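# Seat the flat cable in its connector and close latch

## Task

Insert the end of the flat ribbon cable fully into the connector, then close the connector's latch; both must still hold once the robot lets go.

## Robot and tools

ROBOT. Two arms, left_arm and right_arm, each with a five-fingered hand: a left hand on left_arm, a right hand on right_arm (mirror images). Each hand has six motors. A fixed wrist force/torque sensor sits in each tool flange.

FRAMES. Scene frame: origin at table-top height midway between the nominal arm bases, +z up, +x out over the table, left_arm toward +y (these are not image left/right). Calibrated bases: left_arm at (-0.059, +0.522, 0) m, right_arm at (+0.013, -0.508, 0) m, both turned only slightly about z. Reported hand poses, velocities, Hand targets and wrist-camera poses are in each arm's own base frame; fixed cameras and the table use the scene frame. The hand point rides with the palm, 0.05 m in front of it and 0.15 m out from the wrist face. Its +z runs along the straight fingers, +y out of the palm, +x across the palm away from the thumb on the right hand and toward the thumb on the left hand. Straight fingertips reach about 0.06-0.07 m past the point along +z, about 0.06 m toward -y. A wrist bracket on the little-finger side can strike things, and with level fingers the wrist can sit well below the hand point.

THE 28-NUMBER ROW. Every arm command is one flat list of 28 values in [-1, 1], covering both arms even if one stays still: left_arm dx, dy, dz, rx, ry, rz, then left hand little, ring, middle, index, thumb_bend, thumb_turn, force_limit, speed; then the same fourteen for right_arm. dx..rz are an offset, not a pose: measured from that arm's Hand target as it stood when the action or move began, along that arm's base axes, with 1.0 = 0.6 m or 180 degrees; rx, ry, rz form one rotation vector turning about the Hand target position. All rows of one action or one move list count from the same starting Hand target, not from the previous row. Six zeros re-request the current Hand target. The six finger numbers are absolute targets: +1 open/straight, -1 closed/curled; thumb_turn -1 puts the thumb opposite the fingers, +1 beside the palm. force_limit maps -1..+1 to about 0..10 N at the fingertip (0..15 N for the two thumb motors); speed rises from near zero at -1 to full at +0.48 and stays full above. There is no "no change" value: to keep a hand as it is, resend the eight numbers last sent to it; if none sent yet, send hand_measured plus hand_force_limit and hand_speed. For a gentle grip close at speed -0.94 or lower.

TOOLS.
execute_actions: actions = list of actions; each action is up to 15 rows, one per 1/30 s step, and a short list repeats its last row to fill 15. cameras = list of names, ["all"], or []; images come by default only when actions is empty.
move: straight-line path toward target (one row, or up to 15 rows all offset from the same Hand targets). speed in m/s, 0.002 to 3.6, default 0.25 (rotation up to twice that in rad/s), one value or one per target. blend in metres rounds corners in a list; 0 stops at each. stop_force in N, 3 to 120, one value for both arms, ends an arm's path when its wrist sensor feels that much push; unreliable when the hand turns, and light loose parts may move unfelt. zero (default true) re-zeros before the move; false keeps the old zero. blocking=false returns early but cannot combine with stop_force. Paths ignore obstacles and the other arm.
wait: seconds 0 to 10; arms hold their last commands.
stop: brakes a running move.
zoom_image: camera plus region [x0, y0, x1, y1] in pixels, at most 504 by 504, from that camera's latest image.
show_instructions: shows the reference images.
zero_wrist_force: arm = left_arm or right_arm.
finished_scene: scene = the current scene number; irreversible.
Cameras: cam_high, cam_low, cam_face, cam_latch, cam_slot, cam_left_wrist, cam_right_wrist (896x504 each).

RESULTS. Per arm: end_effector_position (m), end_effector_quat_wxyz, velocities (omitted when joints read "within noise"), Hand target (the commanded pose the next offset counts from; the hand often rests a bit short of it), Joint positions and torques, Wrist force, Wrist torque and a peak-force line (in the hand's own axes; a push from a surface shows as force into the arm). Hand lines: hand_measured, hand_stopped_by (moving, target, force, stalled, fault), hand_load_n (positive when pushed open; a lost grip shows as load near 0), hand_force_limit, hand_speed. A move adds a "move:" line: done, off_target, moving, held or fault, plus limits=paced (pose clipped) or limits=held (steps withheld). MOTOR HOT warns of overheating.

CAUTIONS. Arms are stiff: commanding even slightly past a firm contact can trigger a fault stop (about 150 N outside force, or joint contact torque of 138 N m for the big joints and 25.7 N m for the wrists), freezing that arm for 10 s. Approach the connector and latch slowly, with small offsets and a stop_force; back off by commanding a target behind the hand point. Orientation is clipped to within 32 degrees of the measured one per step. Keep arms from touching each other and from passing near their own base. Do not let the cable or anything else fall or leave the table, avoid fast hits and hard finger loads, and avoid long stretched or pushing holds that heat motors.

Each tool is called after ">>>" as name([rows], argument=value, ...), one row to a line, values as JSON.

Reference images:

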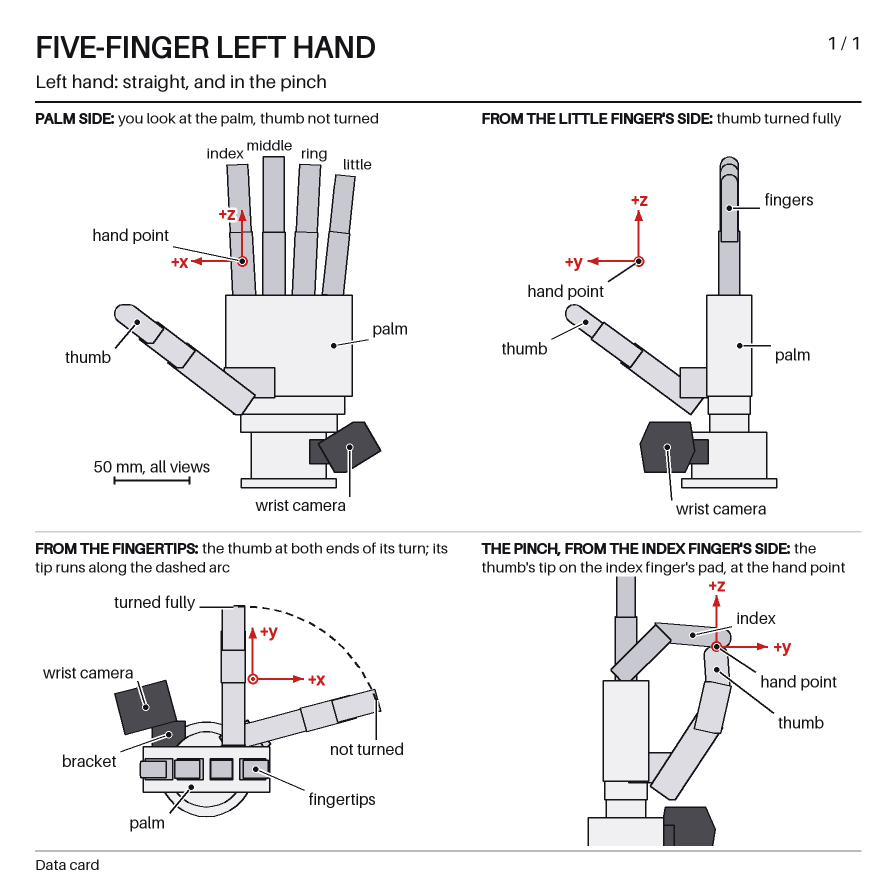

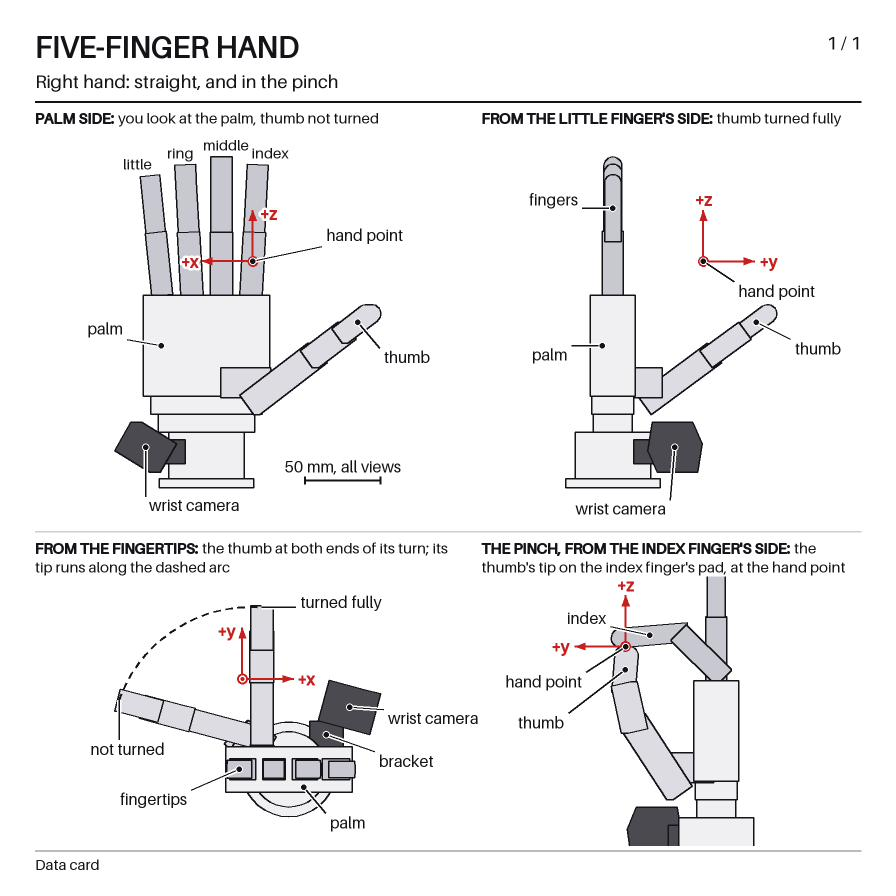

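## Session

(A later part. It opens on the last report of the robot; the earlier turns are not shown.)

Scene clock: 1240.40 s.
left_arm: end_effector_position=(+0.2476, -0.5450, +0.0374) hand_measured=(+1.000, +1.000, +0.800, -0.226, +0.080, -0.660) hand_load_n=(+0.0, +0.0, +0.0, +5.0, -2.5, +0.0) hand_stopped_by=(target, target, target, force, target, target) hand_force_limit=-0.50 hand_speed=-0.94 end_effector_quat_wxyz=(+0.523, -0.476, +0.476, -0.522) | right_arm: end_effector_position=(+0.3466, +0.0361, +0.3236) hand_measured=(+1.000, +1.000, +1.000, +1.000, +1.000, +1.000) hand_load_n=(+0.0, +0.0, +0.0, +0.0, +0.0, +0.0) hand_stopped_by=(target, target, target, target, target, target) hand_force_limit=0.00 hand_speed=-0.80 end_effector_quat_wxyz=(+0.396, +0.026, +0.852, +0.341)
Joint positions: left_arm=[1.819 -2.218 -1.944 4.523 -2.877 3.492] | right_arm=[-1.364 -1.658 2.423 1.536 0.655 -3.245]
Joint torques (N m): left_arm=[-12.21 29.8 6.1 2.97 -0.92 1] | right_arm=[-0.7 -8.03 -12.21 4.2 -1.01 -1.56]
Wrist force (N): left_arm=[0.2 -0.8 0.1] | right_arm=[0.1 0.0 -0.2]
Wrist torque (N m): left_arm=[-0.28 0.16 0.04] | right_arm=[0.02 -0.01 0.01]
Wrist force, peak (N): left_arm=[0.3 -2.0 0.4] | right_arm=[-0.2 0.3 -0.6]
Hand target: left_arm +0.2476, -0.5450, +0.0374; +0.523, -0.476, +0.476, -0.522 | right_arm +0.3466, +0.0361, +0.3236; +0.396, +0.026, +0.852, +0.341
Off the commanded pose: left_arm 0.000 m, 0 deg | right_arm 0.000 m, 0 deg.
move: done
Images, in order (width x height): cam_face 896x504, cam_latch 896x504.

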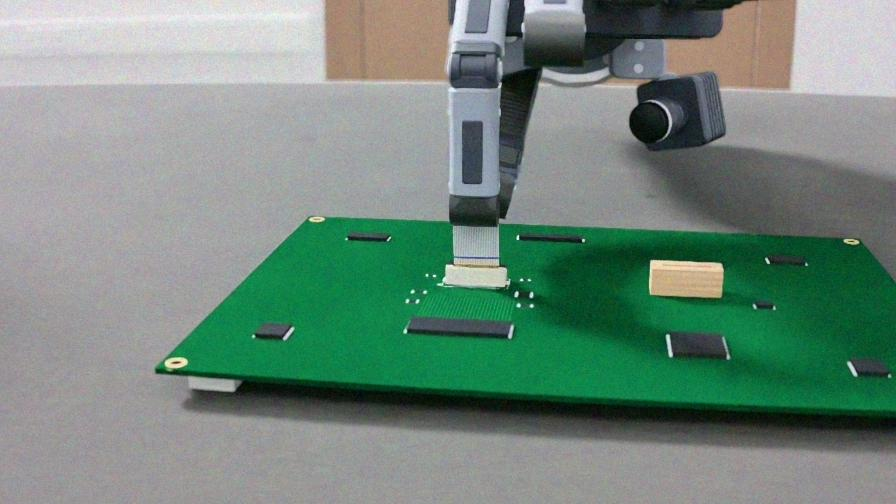

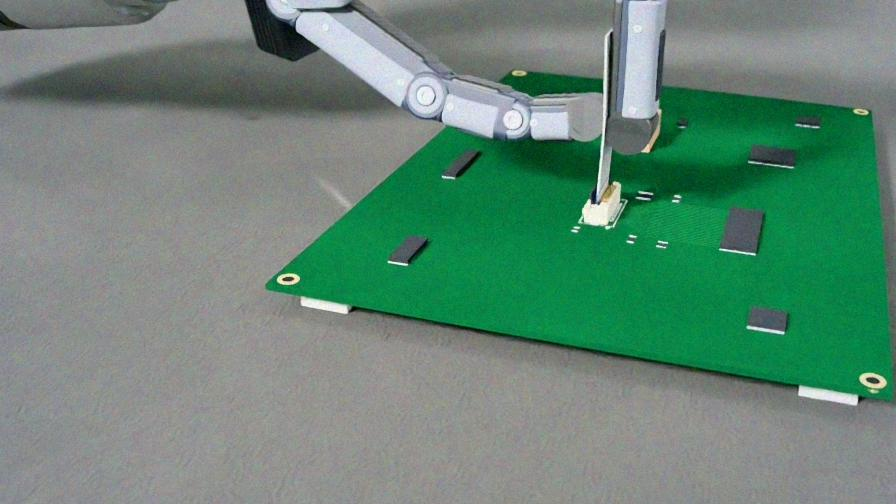

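>>> move(target=[0,0,-0.0075,0,0,0,1,1,0.8,-0.3,0.08,-0.66,-0.5,-0.94,0,0,0,0,0,0,1,1,1,1,1,1,0,-0.8], speed=0.006, stop_force=5, cameras=["cam_face","cam_latch","cam_slot"])

>>> zoom_image(camera="cam_latch", region=[575, 165, 635, 225])

>>> zoom_image(camera="cam_face", region=[440, 235, 510, 295])

>>> zoom_image(camera="cam_slot", region=[485, 265, 560, 325])

Scene clock: 1257.00 s.
left_arm: end_effector_position=(+0.2476, -0.5450, +0.0349) hand_measured=(+1.000, +1.000, +0.800, -0.226, +0.080, -0.660) hand_load_n=(+0.0, +0.0, +0.0, +5.0, -2.5, -0.5) hand_stopped_by=(target, target, target, force, target, target) hand_force_limit=-0.50 hand_speed=-0.94 end_effector_quat_wxyz=(+0.523, -0.476, +0.476, -0.522) | right_arm: end_effector_position=(+0.3466, +0.0361, +0.3236) hand_measured=(+1.000, +1.000, +1.000, +1.000, +1.000, +1.000) hand_load_n=(+0.0, +0.0, +0.0, +0.0, +0.0, +0.0) hand_stopped_by=(target, target, target, target, target, target) hand_force_limit=0.00 hand_speed=-0.80 end_effector_quat_wxyz=(+0.396, +0.026, +0.852, +0.341)
Joint positions: left_arm=[1.819 -2.223 -1.944 4.528 -2.877 3.492] | right_arm=[-1.364 -1.658 2.423 1.536 0.655 -3.245]
Joint torques (N m): left_arm=[-10.77 48.86 8.56 -0.31 -1.01 0.35] | right_arm=[1.2 -7.54 -12.6 4 -1.01 -1.28]
Wrist force (N): left_arm=[-0.8 -2.4 0.3] | right_arm=[0.3 0.2 0.0]
Wrist torque (N m): left_arm=[-0.31 0.20 0.03] | right_arm=[0.02 -0.04 0.02]
Wrist force, peak (N): left_arm=[-1.6 -8.5 0.9] | right_arm=[-0.4 0.5 -0.4]
Hand target: left_arm +0.2476, -0.5450, +0.0349; +0.523, -0.476, +0.476, -0.522 (not the last commanded pose) | right_arm +0.3466, +0.0361, +0.3236; +0.396, +0.026, +0.852, +0.341
Off the commanded pose: left_arm 0.002 m, 0 deg | right_arm 0.000 m, 0 deg.
move: contact (left_arm)
Images, in order (width x height): cam_face 896x504, cam_latch 896x504, cam_slot 896x504.

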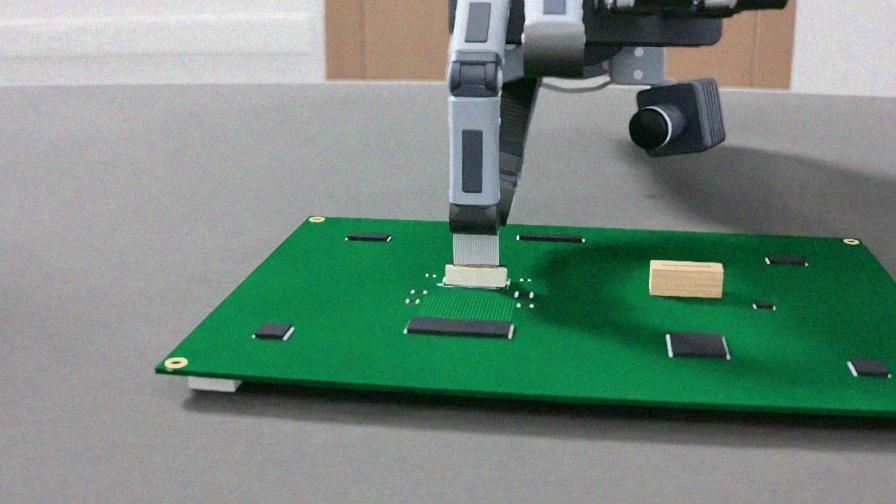

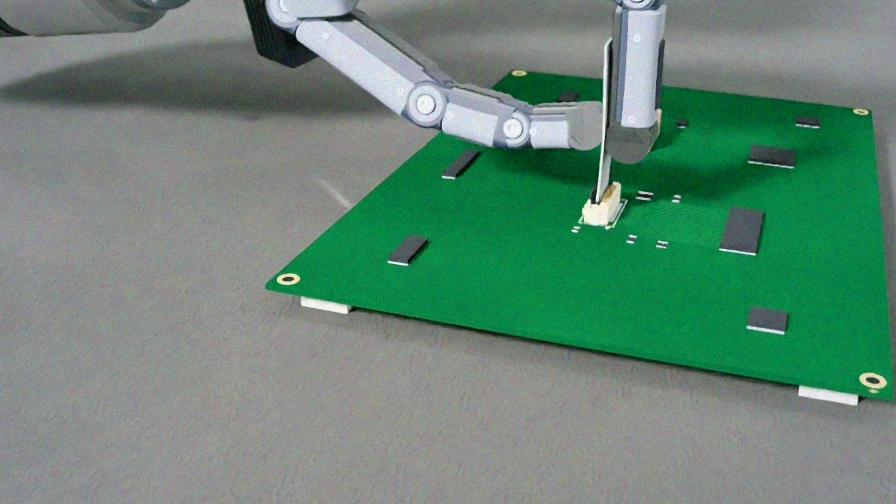

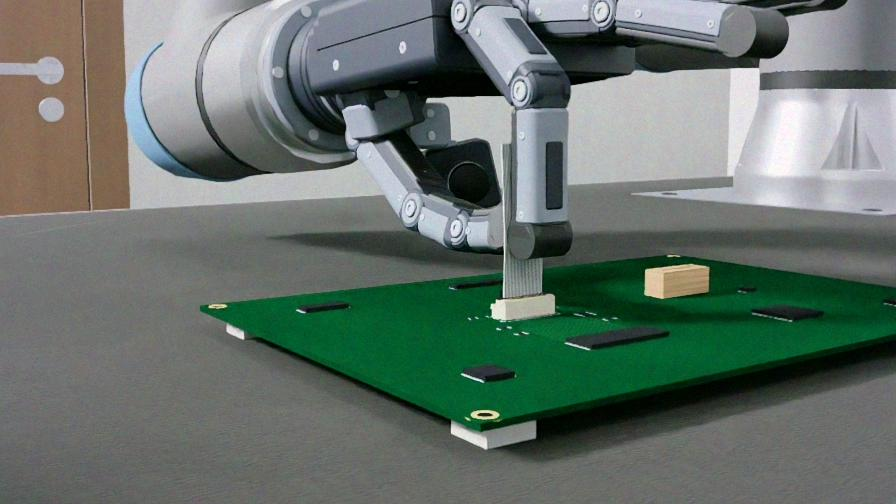

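Scaled by 8.400 from the camera's 896x504 image, which has a finer 1280x720 frame.

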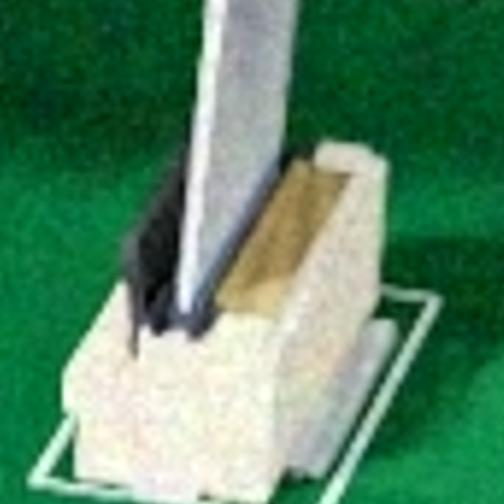

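Scaled by 7.200 from the camera's 896x504 image, which has a finer 1280x720 frame.

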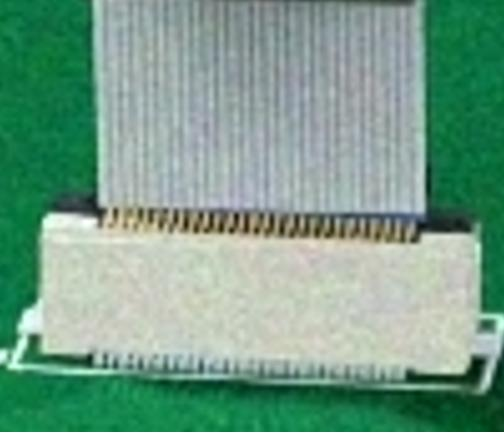

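Scaled by 6.720 from the camera's 896x504 image, which has a finer 1280x720 frame.

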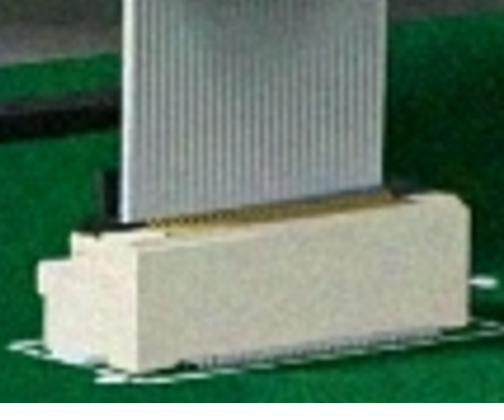

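>>> move(target=[0,0,-0.003,0,0,0,1,1,0.8,-0.3,0.08,-0.66,-0.5,-0.94,0,0,0,0,0,0,1,1,1,1,1,1,0,-0.8], speed=0.004, stop_force=7, cameras=["cam_face","cam_latch","cam_slot"])

>>> zoom_image(camera="cam_latch", region=[575, 165, 635, 225])

>>> zoom_image(camera="cam_face", region=[440, 235, 510, 295])

>>> zoom_image(camera="cam_slot", region=[485, 265, 560, 325])

Scene clock: 1269.93 s.
left_arm: end_effector_position=(+0.2476, -0.5450, +0.0334) hand_measured=(+1.000, +1.000, +0.800, -0.226, +0.080, -0.660) hand_load_n=(+0.0, +0.0, +0.0, +6.0, -3.5, +0.0) hand_stopped_by=(target, target, target, force, target, target) hand_force_limit=-0.50 hand_speed=-0.94 end_effector_quat_wxyz=(+0.523, -0.476, +0.476, -0.522) | right_arm: end_effector_position=(+0.3466, +0.0361, +0.3236) hand_measured=(+1.000, +1.000, +1.000, +1.000, +1.000, +1.000) hand_load_n=(+0.0, +0.5, +0.0, +0.0, +0.0, +0.0) hand_stopped_by=(target, target, target, target, target, target) hand_force_limit=0.00 hand_speed=-0.80 end_effector_quat_wxyz=(+0.396, +0.026, +0.852, +0.341)
Joint positions: left_arm=[1.819 -2.226 -1.944 4.532 -2.877 3.492] | right_arm=[-1.364 -1.658 2.423 1.536 0.655 -3.245]
Joint torques (N m): left_arm=[-10.47 46.84 16.19 -0.92 -0.99 -0.8] | right_arm=[-0.67 -7.69 -14.41 3.93 -0.93 -1.36]
Wrist force (N): left_arm=[-1.2 -8.0 1.0] | right_arm=[-0.1 0.2 -0.4]
Wrist torque (N m): left_arm=[-0.45 0.17 0.08] | right_arm=[0.05 0.03 0.00]
Wrist force, peak (N): left_arm=[-1.7 -10.0 1.3] | right_arm=[-0.1 0.8 -0.2]
Hand target: left_arm +0.2476, -0.5450, +0.0334; +0.523, -0.476, +0.476, -0.522 | right_arm +0.3466, +0.0361, +0.3236; +0.396, +0.026, +0.852, +0.341
Off the commanded pose: left_arm 0.000 m, 0 deg | right_arm 0.000 m, 0 deg.
move: contact (left_arm)
Images, in order (width x height): cam_face 896x504, cam_latch 896x504, cam_slot 896x504.

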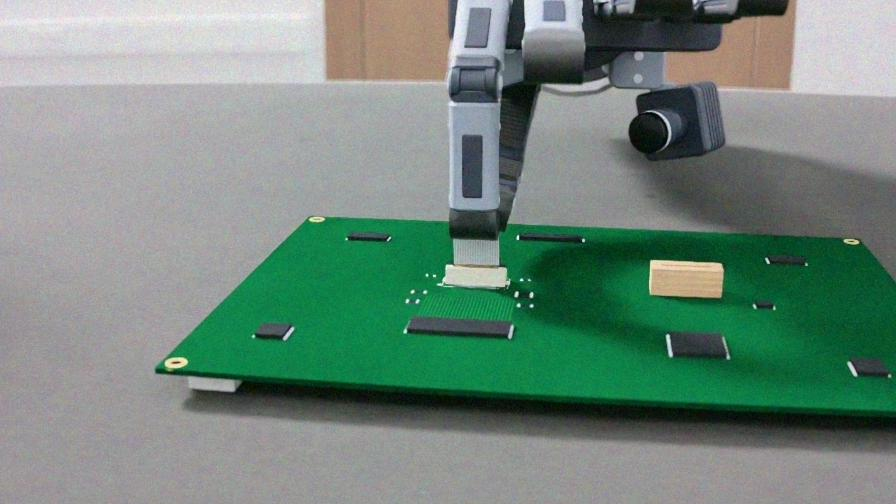

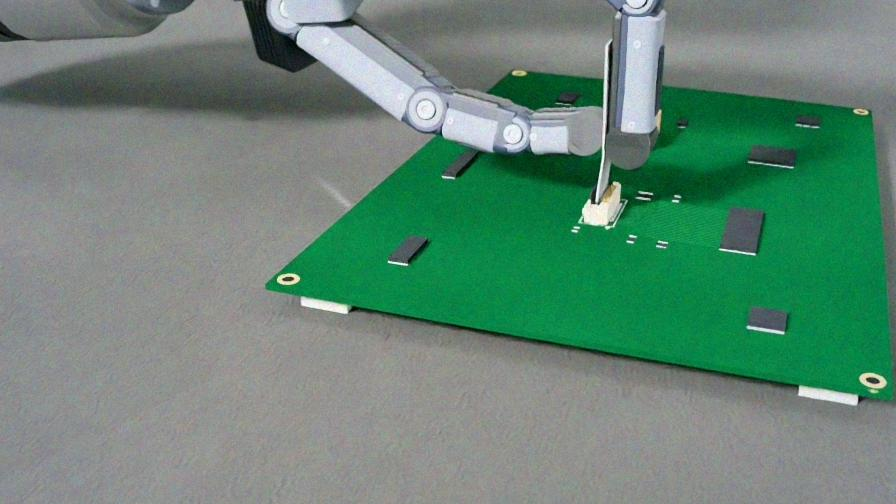

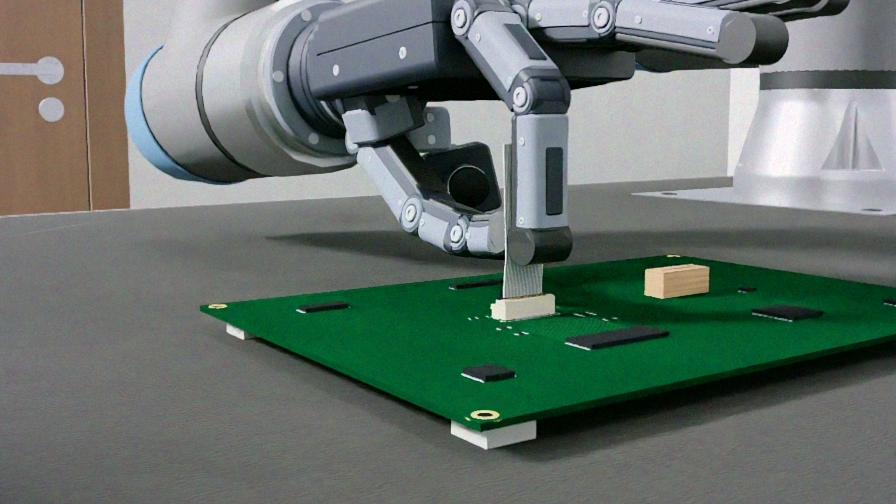

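Scaled by 8.400 from the camera's 896x504 image, which has a finer 1280x720 frame.

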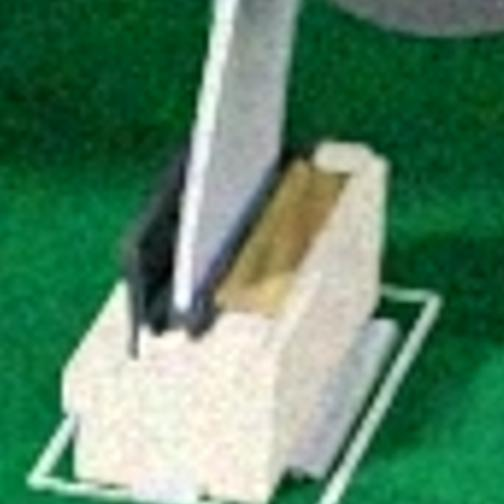

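Scaled by 7.200 from the camera's 896x504 image, which has a finer 1280x720 frame.

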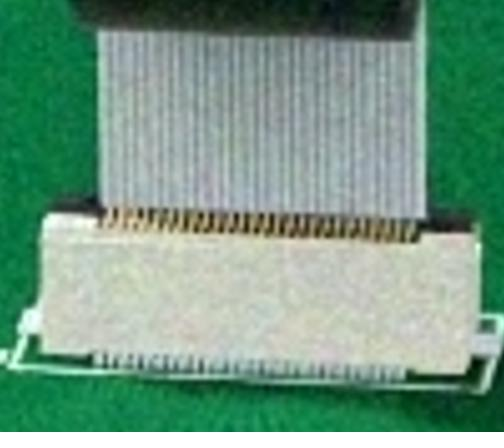

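Scaled by 6.720 from the camera's 896x504 image, which has a finer 1280x720 frame.

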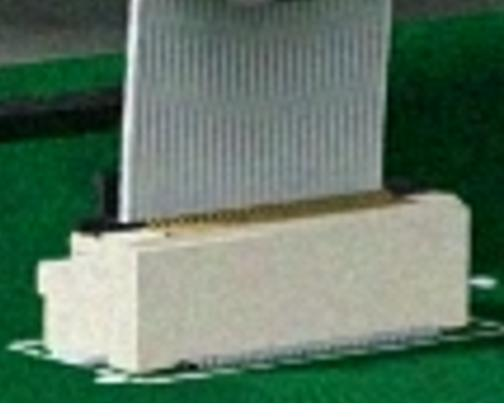

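>>> move([
  [0,0,0.0017,0,0,0,1,1,0.8,-0.3,0.08,-0.66,-0.5,-0.94,0,0,0,0,0,0,1,1,1,1,1,1,0,-0.8],
  [0,0,0.0017,0,0,0,1,1,0.8,0.3,0.08,-0.66,-0.5,-0.6,0,0,0,0,0,0,1,1,1,1,1,1,0,-0.8],
], speed=0.01, cameras=["cam_face","cam_latch","cam_slot"])

>>> zoom_image(camera="cam_latch", region=[560, 60, 700, 240])

Scene clock: 1331.57 s.
left_arm: end_effector_position=(+0.2476, -0.5450, +0.0344) hand_measured=(+1.000, +1.000, +0.800, +0.300, +0.080, -0.660) hand_load_n=(+0.0, +0.0, +0.0, +0.0, +0.0, +0.0) hand_stopped_by=(target, target, target, target, target, target) hand_force_limit=-0.50 hand_speed=-0.60 end_effector_quat_wxyz=(+0.523, -0.476, +0.476, -0.522) | right_arm: end_effector_position=(+0.3466, +0.0361, +0.3236) hand_measured=(+1.000, +1.000, +1.000, +1.000, +1.000, +1.000) hand_load_n=(+0.0, +0.0, +0.0, +0.0, +0.0, +0.0) hand_stopped_by=(target, target, target, target, target, target) hand_force_limit=0.00 hand_speed=-0.80 end_effector_quat_wxyz=(+0.396, +0.026, +0.852, +0.341)
Joint positions: left_arm=[1.819 -2.224 -1.944 4.529 -2.877 3.492] | right_arm=[-1.364 -1.658 2.423 1.536 0.655 -3.245]
Joint torques (N m): left_arm=[-10.75 49.81 18.21 -0.12 -1.02 -1.15] | right_arm=[1.06 -7.9 -12.6 4.14 -0.8 -1.51]
Wrist force (N): left_arm=[-0.3 -0.6 -0.1] | right_arm=[0.0 0.1 -0.1]
Wrist torque (N m): left_arm=[-0.25 0.21 0.02] | right_arm=[0.03 0.00 0.01]
Wrist force, peak (N): left_arm=[-1.6 -8.7 0.8] | right_arm=[0.0 0.6 -0.5]
Hand target: left_arm +0.2476, -0.5450, +0.0344; +0.523, -0.476, +0.476, -0.522 | right_arm +0.3466, +0.0361, +0.3236; +0.396, +0.026, +0.852, +0.341
Off the commanded pose: left_arm 0.000 m, 0 deg | right_arm 0.000 m, 0 deg.
move: done
Images, in order (width x height): cam_face 896x504, cam_latch 896x504, cam_slot 896x504.

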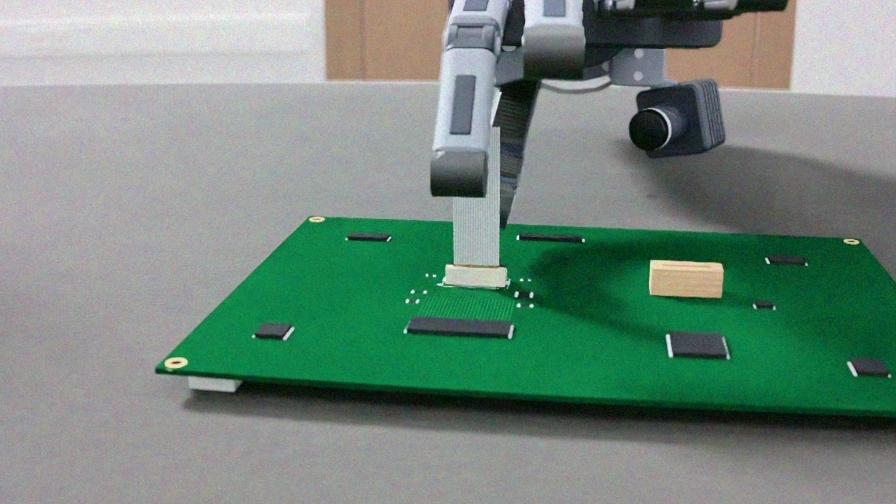

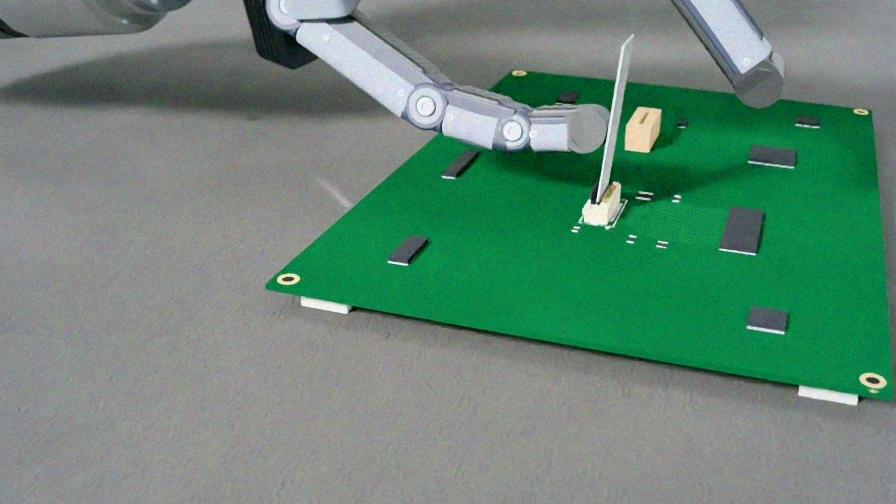

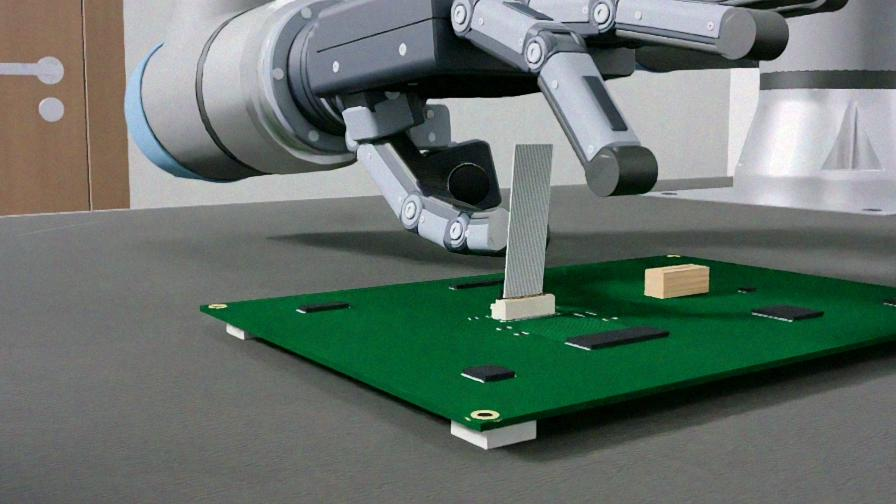

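Scaled by 2.800 from the camera's 896x504 image, which has a finer 1280x720 frame.

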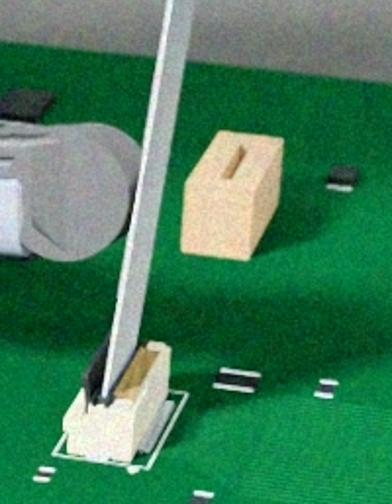

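>>> move([
  [-0.02,0,0.002,0,0,0,1,1,0.8,0.3,0.08,-0.66,-0.5,-0.6,0,0,0,0,0,0,1,1,1,1,1,1,0,-0.8],
  [-0.02,0,0.13,0,0,0,1,1,0.8,0.3,0.08,-0.66,-0.5,-0.6,0,0,0,0,0,0,1,1,1,1,1,1,0,-0.8],
], speed=0.06, cameras=["cam_face","cam_latch","cam_slot","cam_left_wrist"])

>>> zoom_image(camera="cam_latch", region=[575, 145, 635, 225])

>>> zoom_image(camera="cam_slot", region=[485, 265, 560, 325])

Scene clock: 1461.57 s.
left_arm: end_effector_position=(+0.2355, -0.5450, +0.1124) hand_measured=(+1.000, +1.000, +0.800, +0.300, +0.080, -0.660) hand_load_n=(+0.0, +0.0, +0.0, +0.0, +0.0, +0.0) hand_stopped_by=(target, target, target, target, target, target) hand_force_limit=-0.50 hand_speed=-0.60 end_effector_quat_wxyz=(+0.523, -0.476, +0.476, -0.522) | right_arm: end_effector_position=(+0.3466, +0.0361, +0.3236) hand_measured=(+1.000, +1.000, +1.000, +1.000, +1.000, +1.000) hand_load_n=(+0.0, +0.0, +0.0, +0.0, +0.0, -0.5) hand_stopped_by=(target, target, target, target, target, target) hand_force_limit=0.00 hand_speed=-0.80 end_effector_quat_wxyz=(+0.396, +0.026, +0.852, +0.341)
Joint positions: left_arm=[1.795 -2.064 -1.932 4.391 -2.899 3.527] | right_arm=[-1.364 -1.658 2.423 1.536 0.655 -3.245]
Joint torques (N m): left_arm=[5.74 46.48 23.02 -0.41 0.99 -1.34] | right_arm=[-0.06 -7.32 -13.43 4.03 -0.85 -1.46]
Wrist force (N): left_arm=[0.0 -0.8 0.0] | right_arm=[0.2 0.1 -0.1]
Wrist torque (N m): left_arm=[-0.25 0.15 0.19] | right_arm=[0.01 -0.02 0.01]
Wrist force, peak (N): left_arm=[-0.3 -1.1 0.2] | right_arm=[0.0 0.7 -0.4]
Hand target: left_arm +0.2356, -0.5450, +0.1124; +0.523, -0.476, +0.476, -0.522 | right_arm +0.3466, +0.0361, +0.3236; +0.396, +0.026, +0.852, +0.341
Off the commanded pose: left_arm 0.000 m, 0 deg | right_arm 0.000 m, 0 deg.
move: done
Images, in order (width x height): cam_face 896x504, cam_latch 896x504, cam_slot 896x504, cam_left_wrist 896x504.

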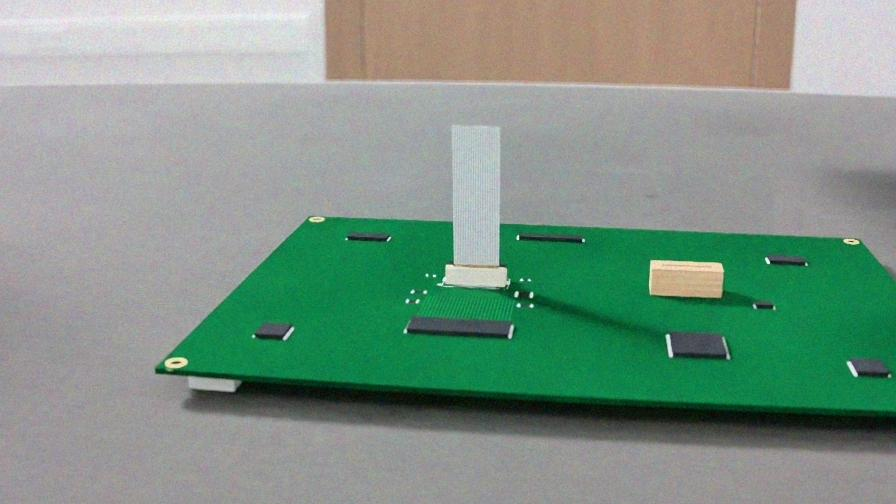

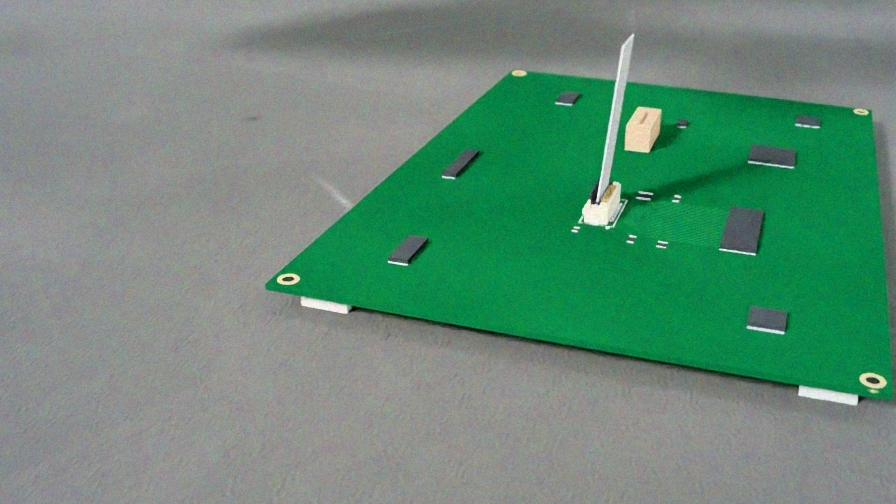

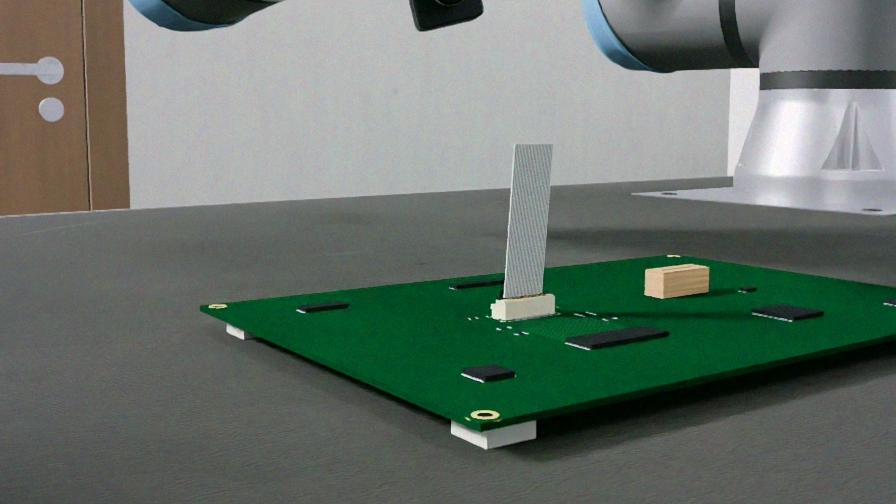

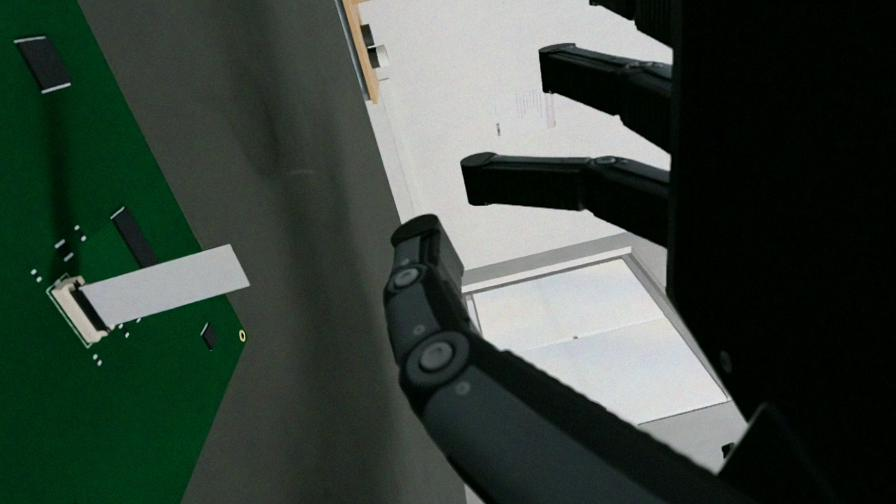

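Scaled by 6.300 from the camera's 896x504 image, which has a finer 1280x720 frame.

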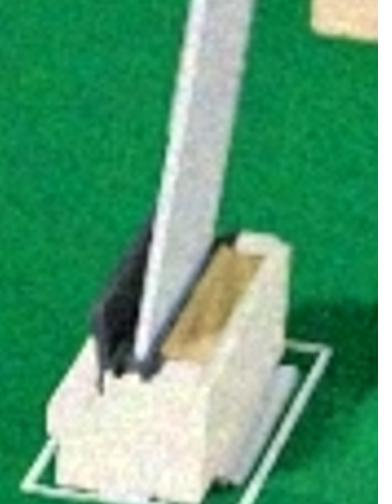

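Scaled by 6.720 from the camera's 896x504 image, which has a finer 1280x720 frame.

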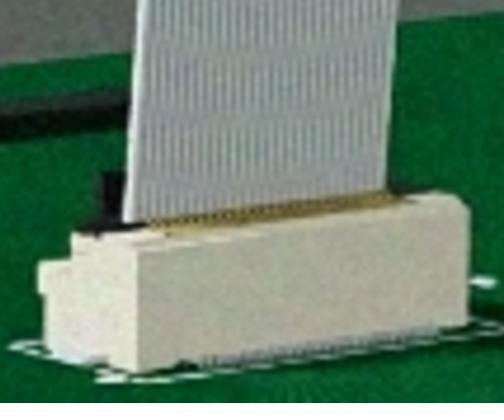

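>>> move([
  [0,0.075,0.03,0.0231,0.0231,-0.4997,1,1,1,0.3,0.3,0.5,-0.5,-0.3,0,0,0,0,0,0,1,1,1,1,1,1,0,-0.8],
  [0,0.075,0.03,0.0231,0.0231,-0.4997,1,1,1,-0.16,1,1,-0.5,-0.3,0,0,0,0,0,0,1,1,1,1,1,1,0,-0.8],
], speed=0.3, cameras=["cam_high","cam_face","cam_latch","cam_slot","cam_left_wrist"])

Scene clock: 1478.60 s.
left_arm: end_effector_position=(+0.2356, -0.5000, +0.1304) hand_measured=(+1.000, +1.000, +1.000, -0.160, +1.000, +1.000) hand_load_n=(+0.0, -0.5, +0.0, +0.0, -0.5, -0.5) hand_stopped_by=(target, target, target, target, target, target) hand_force_limit=-0.50 hand_speed=-0.30 end_effector_quat_wxyz=(+0.000, +0.000, +0.707, -0.707) | right_arm: end_effector_position=(+0.3466, +0.0361, +0.3236) hand_measured=(+1.000, +1.000, +1.000, +1.000, +1.000, +1.000) hand_load_n=(+0.0, +0.0, +0.0, +0.0, +0.0, +0.0) hand_stopped_by=(target, target, target, target, target, target) hand_force_limit=0.00 hand_speed=-0.80 end_effector_quat_wxyz=(+0.396, +0.026, +0.852, +0.341)
Joint positions: left_arm=[2.762 -1.751 -2.224 3.975 -0.38 3.142] | right_arm=[-1.364 -1.658 2.423 1.536 0.655 -3.245]
Joint torques (N m): left_arm=[12.32 12.13 22.01 -0.93 1.68 1.06] | right_arm=[-0.79 -6.97 -13.39 4.2 -0.93 -1.62]
Wrist force (N): left_arm=[0.3 -0.8 0.1] | right_arm=[-0.1 0.2 -0.1]
Wrist torque (N m): left_arm=[-0.24 0.09 0.08] | right_arm=[0.03 0.02 0.01]
Wrist force, peak (N): left_arm=[-0.3 -1.2 0.1] | right_arm=[-0.1 0.6 -0.5]
Hand target: left_arm +0.2356, -0.5000, +0.1304; +0.000, +0.000, +0.707, -0.707 | right_arm +0.3466, +0.0361, +0.3236; +0.396, +0.026, +0.852, +0.341
Off the commanded pose: left_arm 0.000 m, 0 deg | right_arm 0.000 m, 0 deg.
move: done
Images, in order (width x height): cam_high 896x504, cam_face 896x504, cam_latch 896x504, cam_slot 896x504, cam_left_wrist 896x504.

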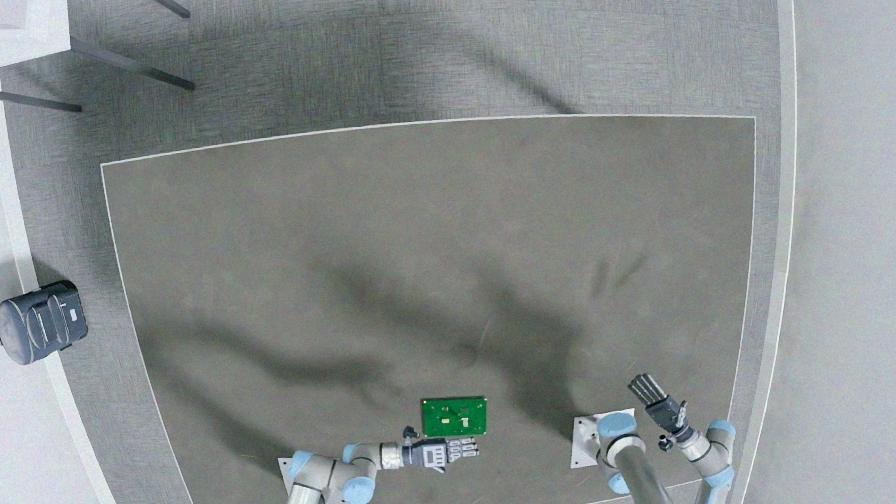

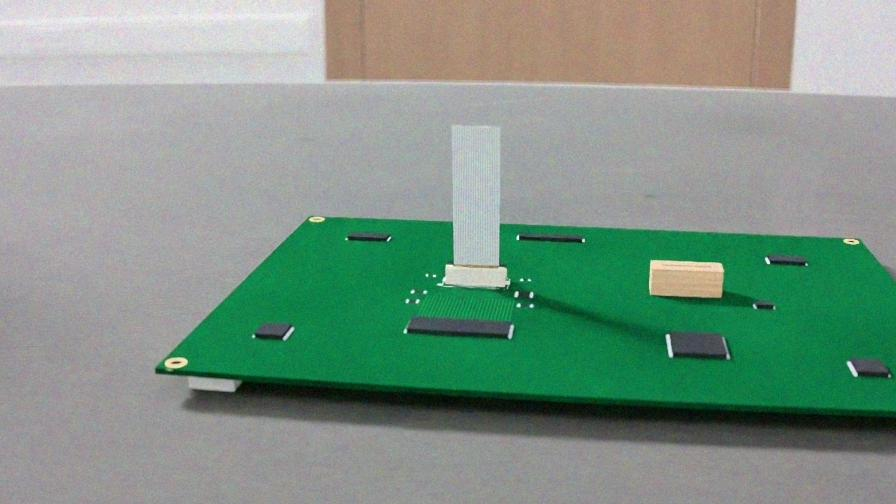

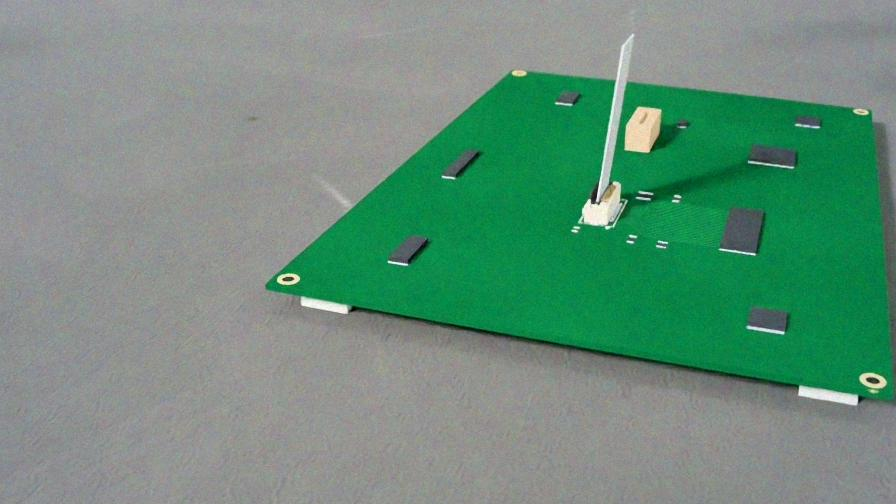

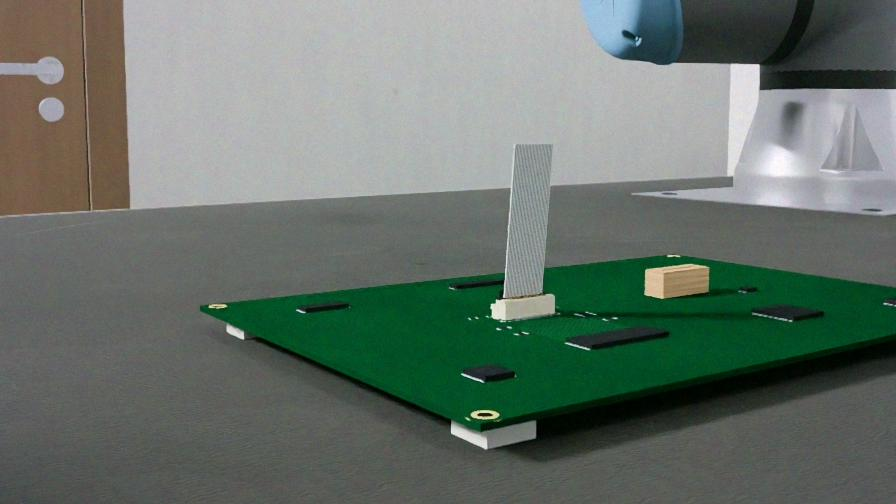

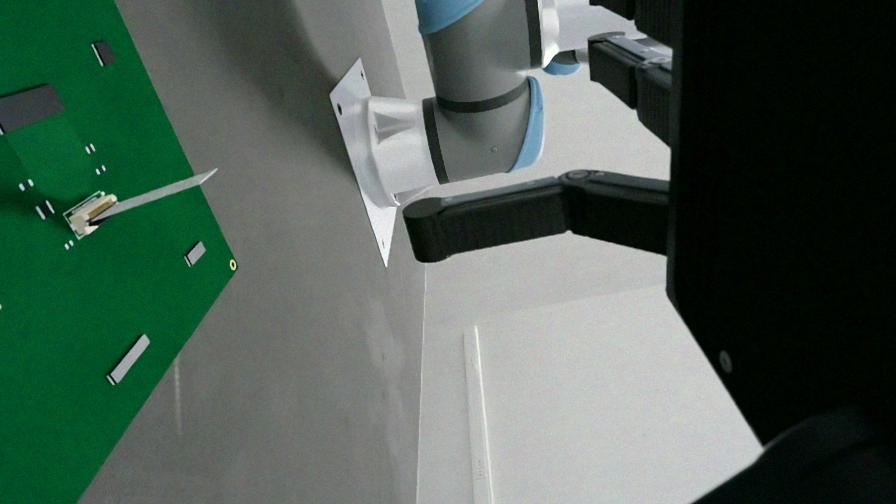

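>>> zoom_image(camera="cam_left_wrist", region=[50, 170, 130, 250])

Scaled by 6.300 from the camera's 896x504 image, which has a finer 1280x720 frame.

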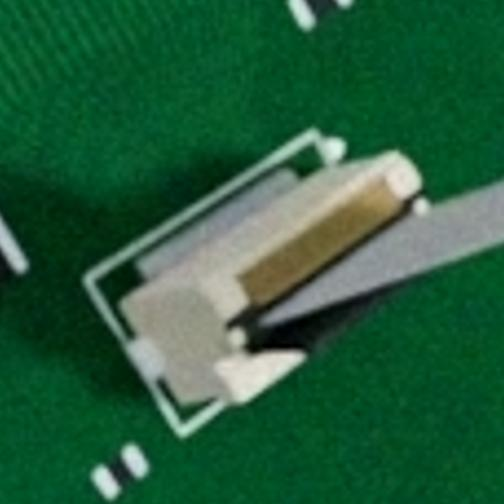

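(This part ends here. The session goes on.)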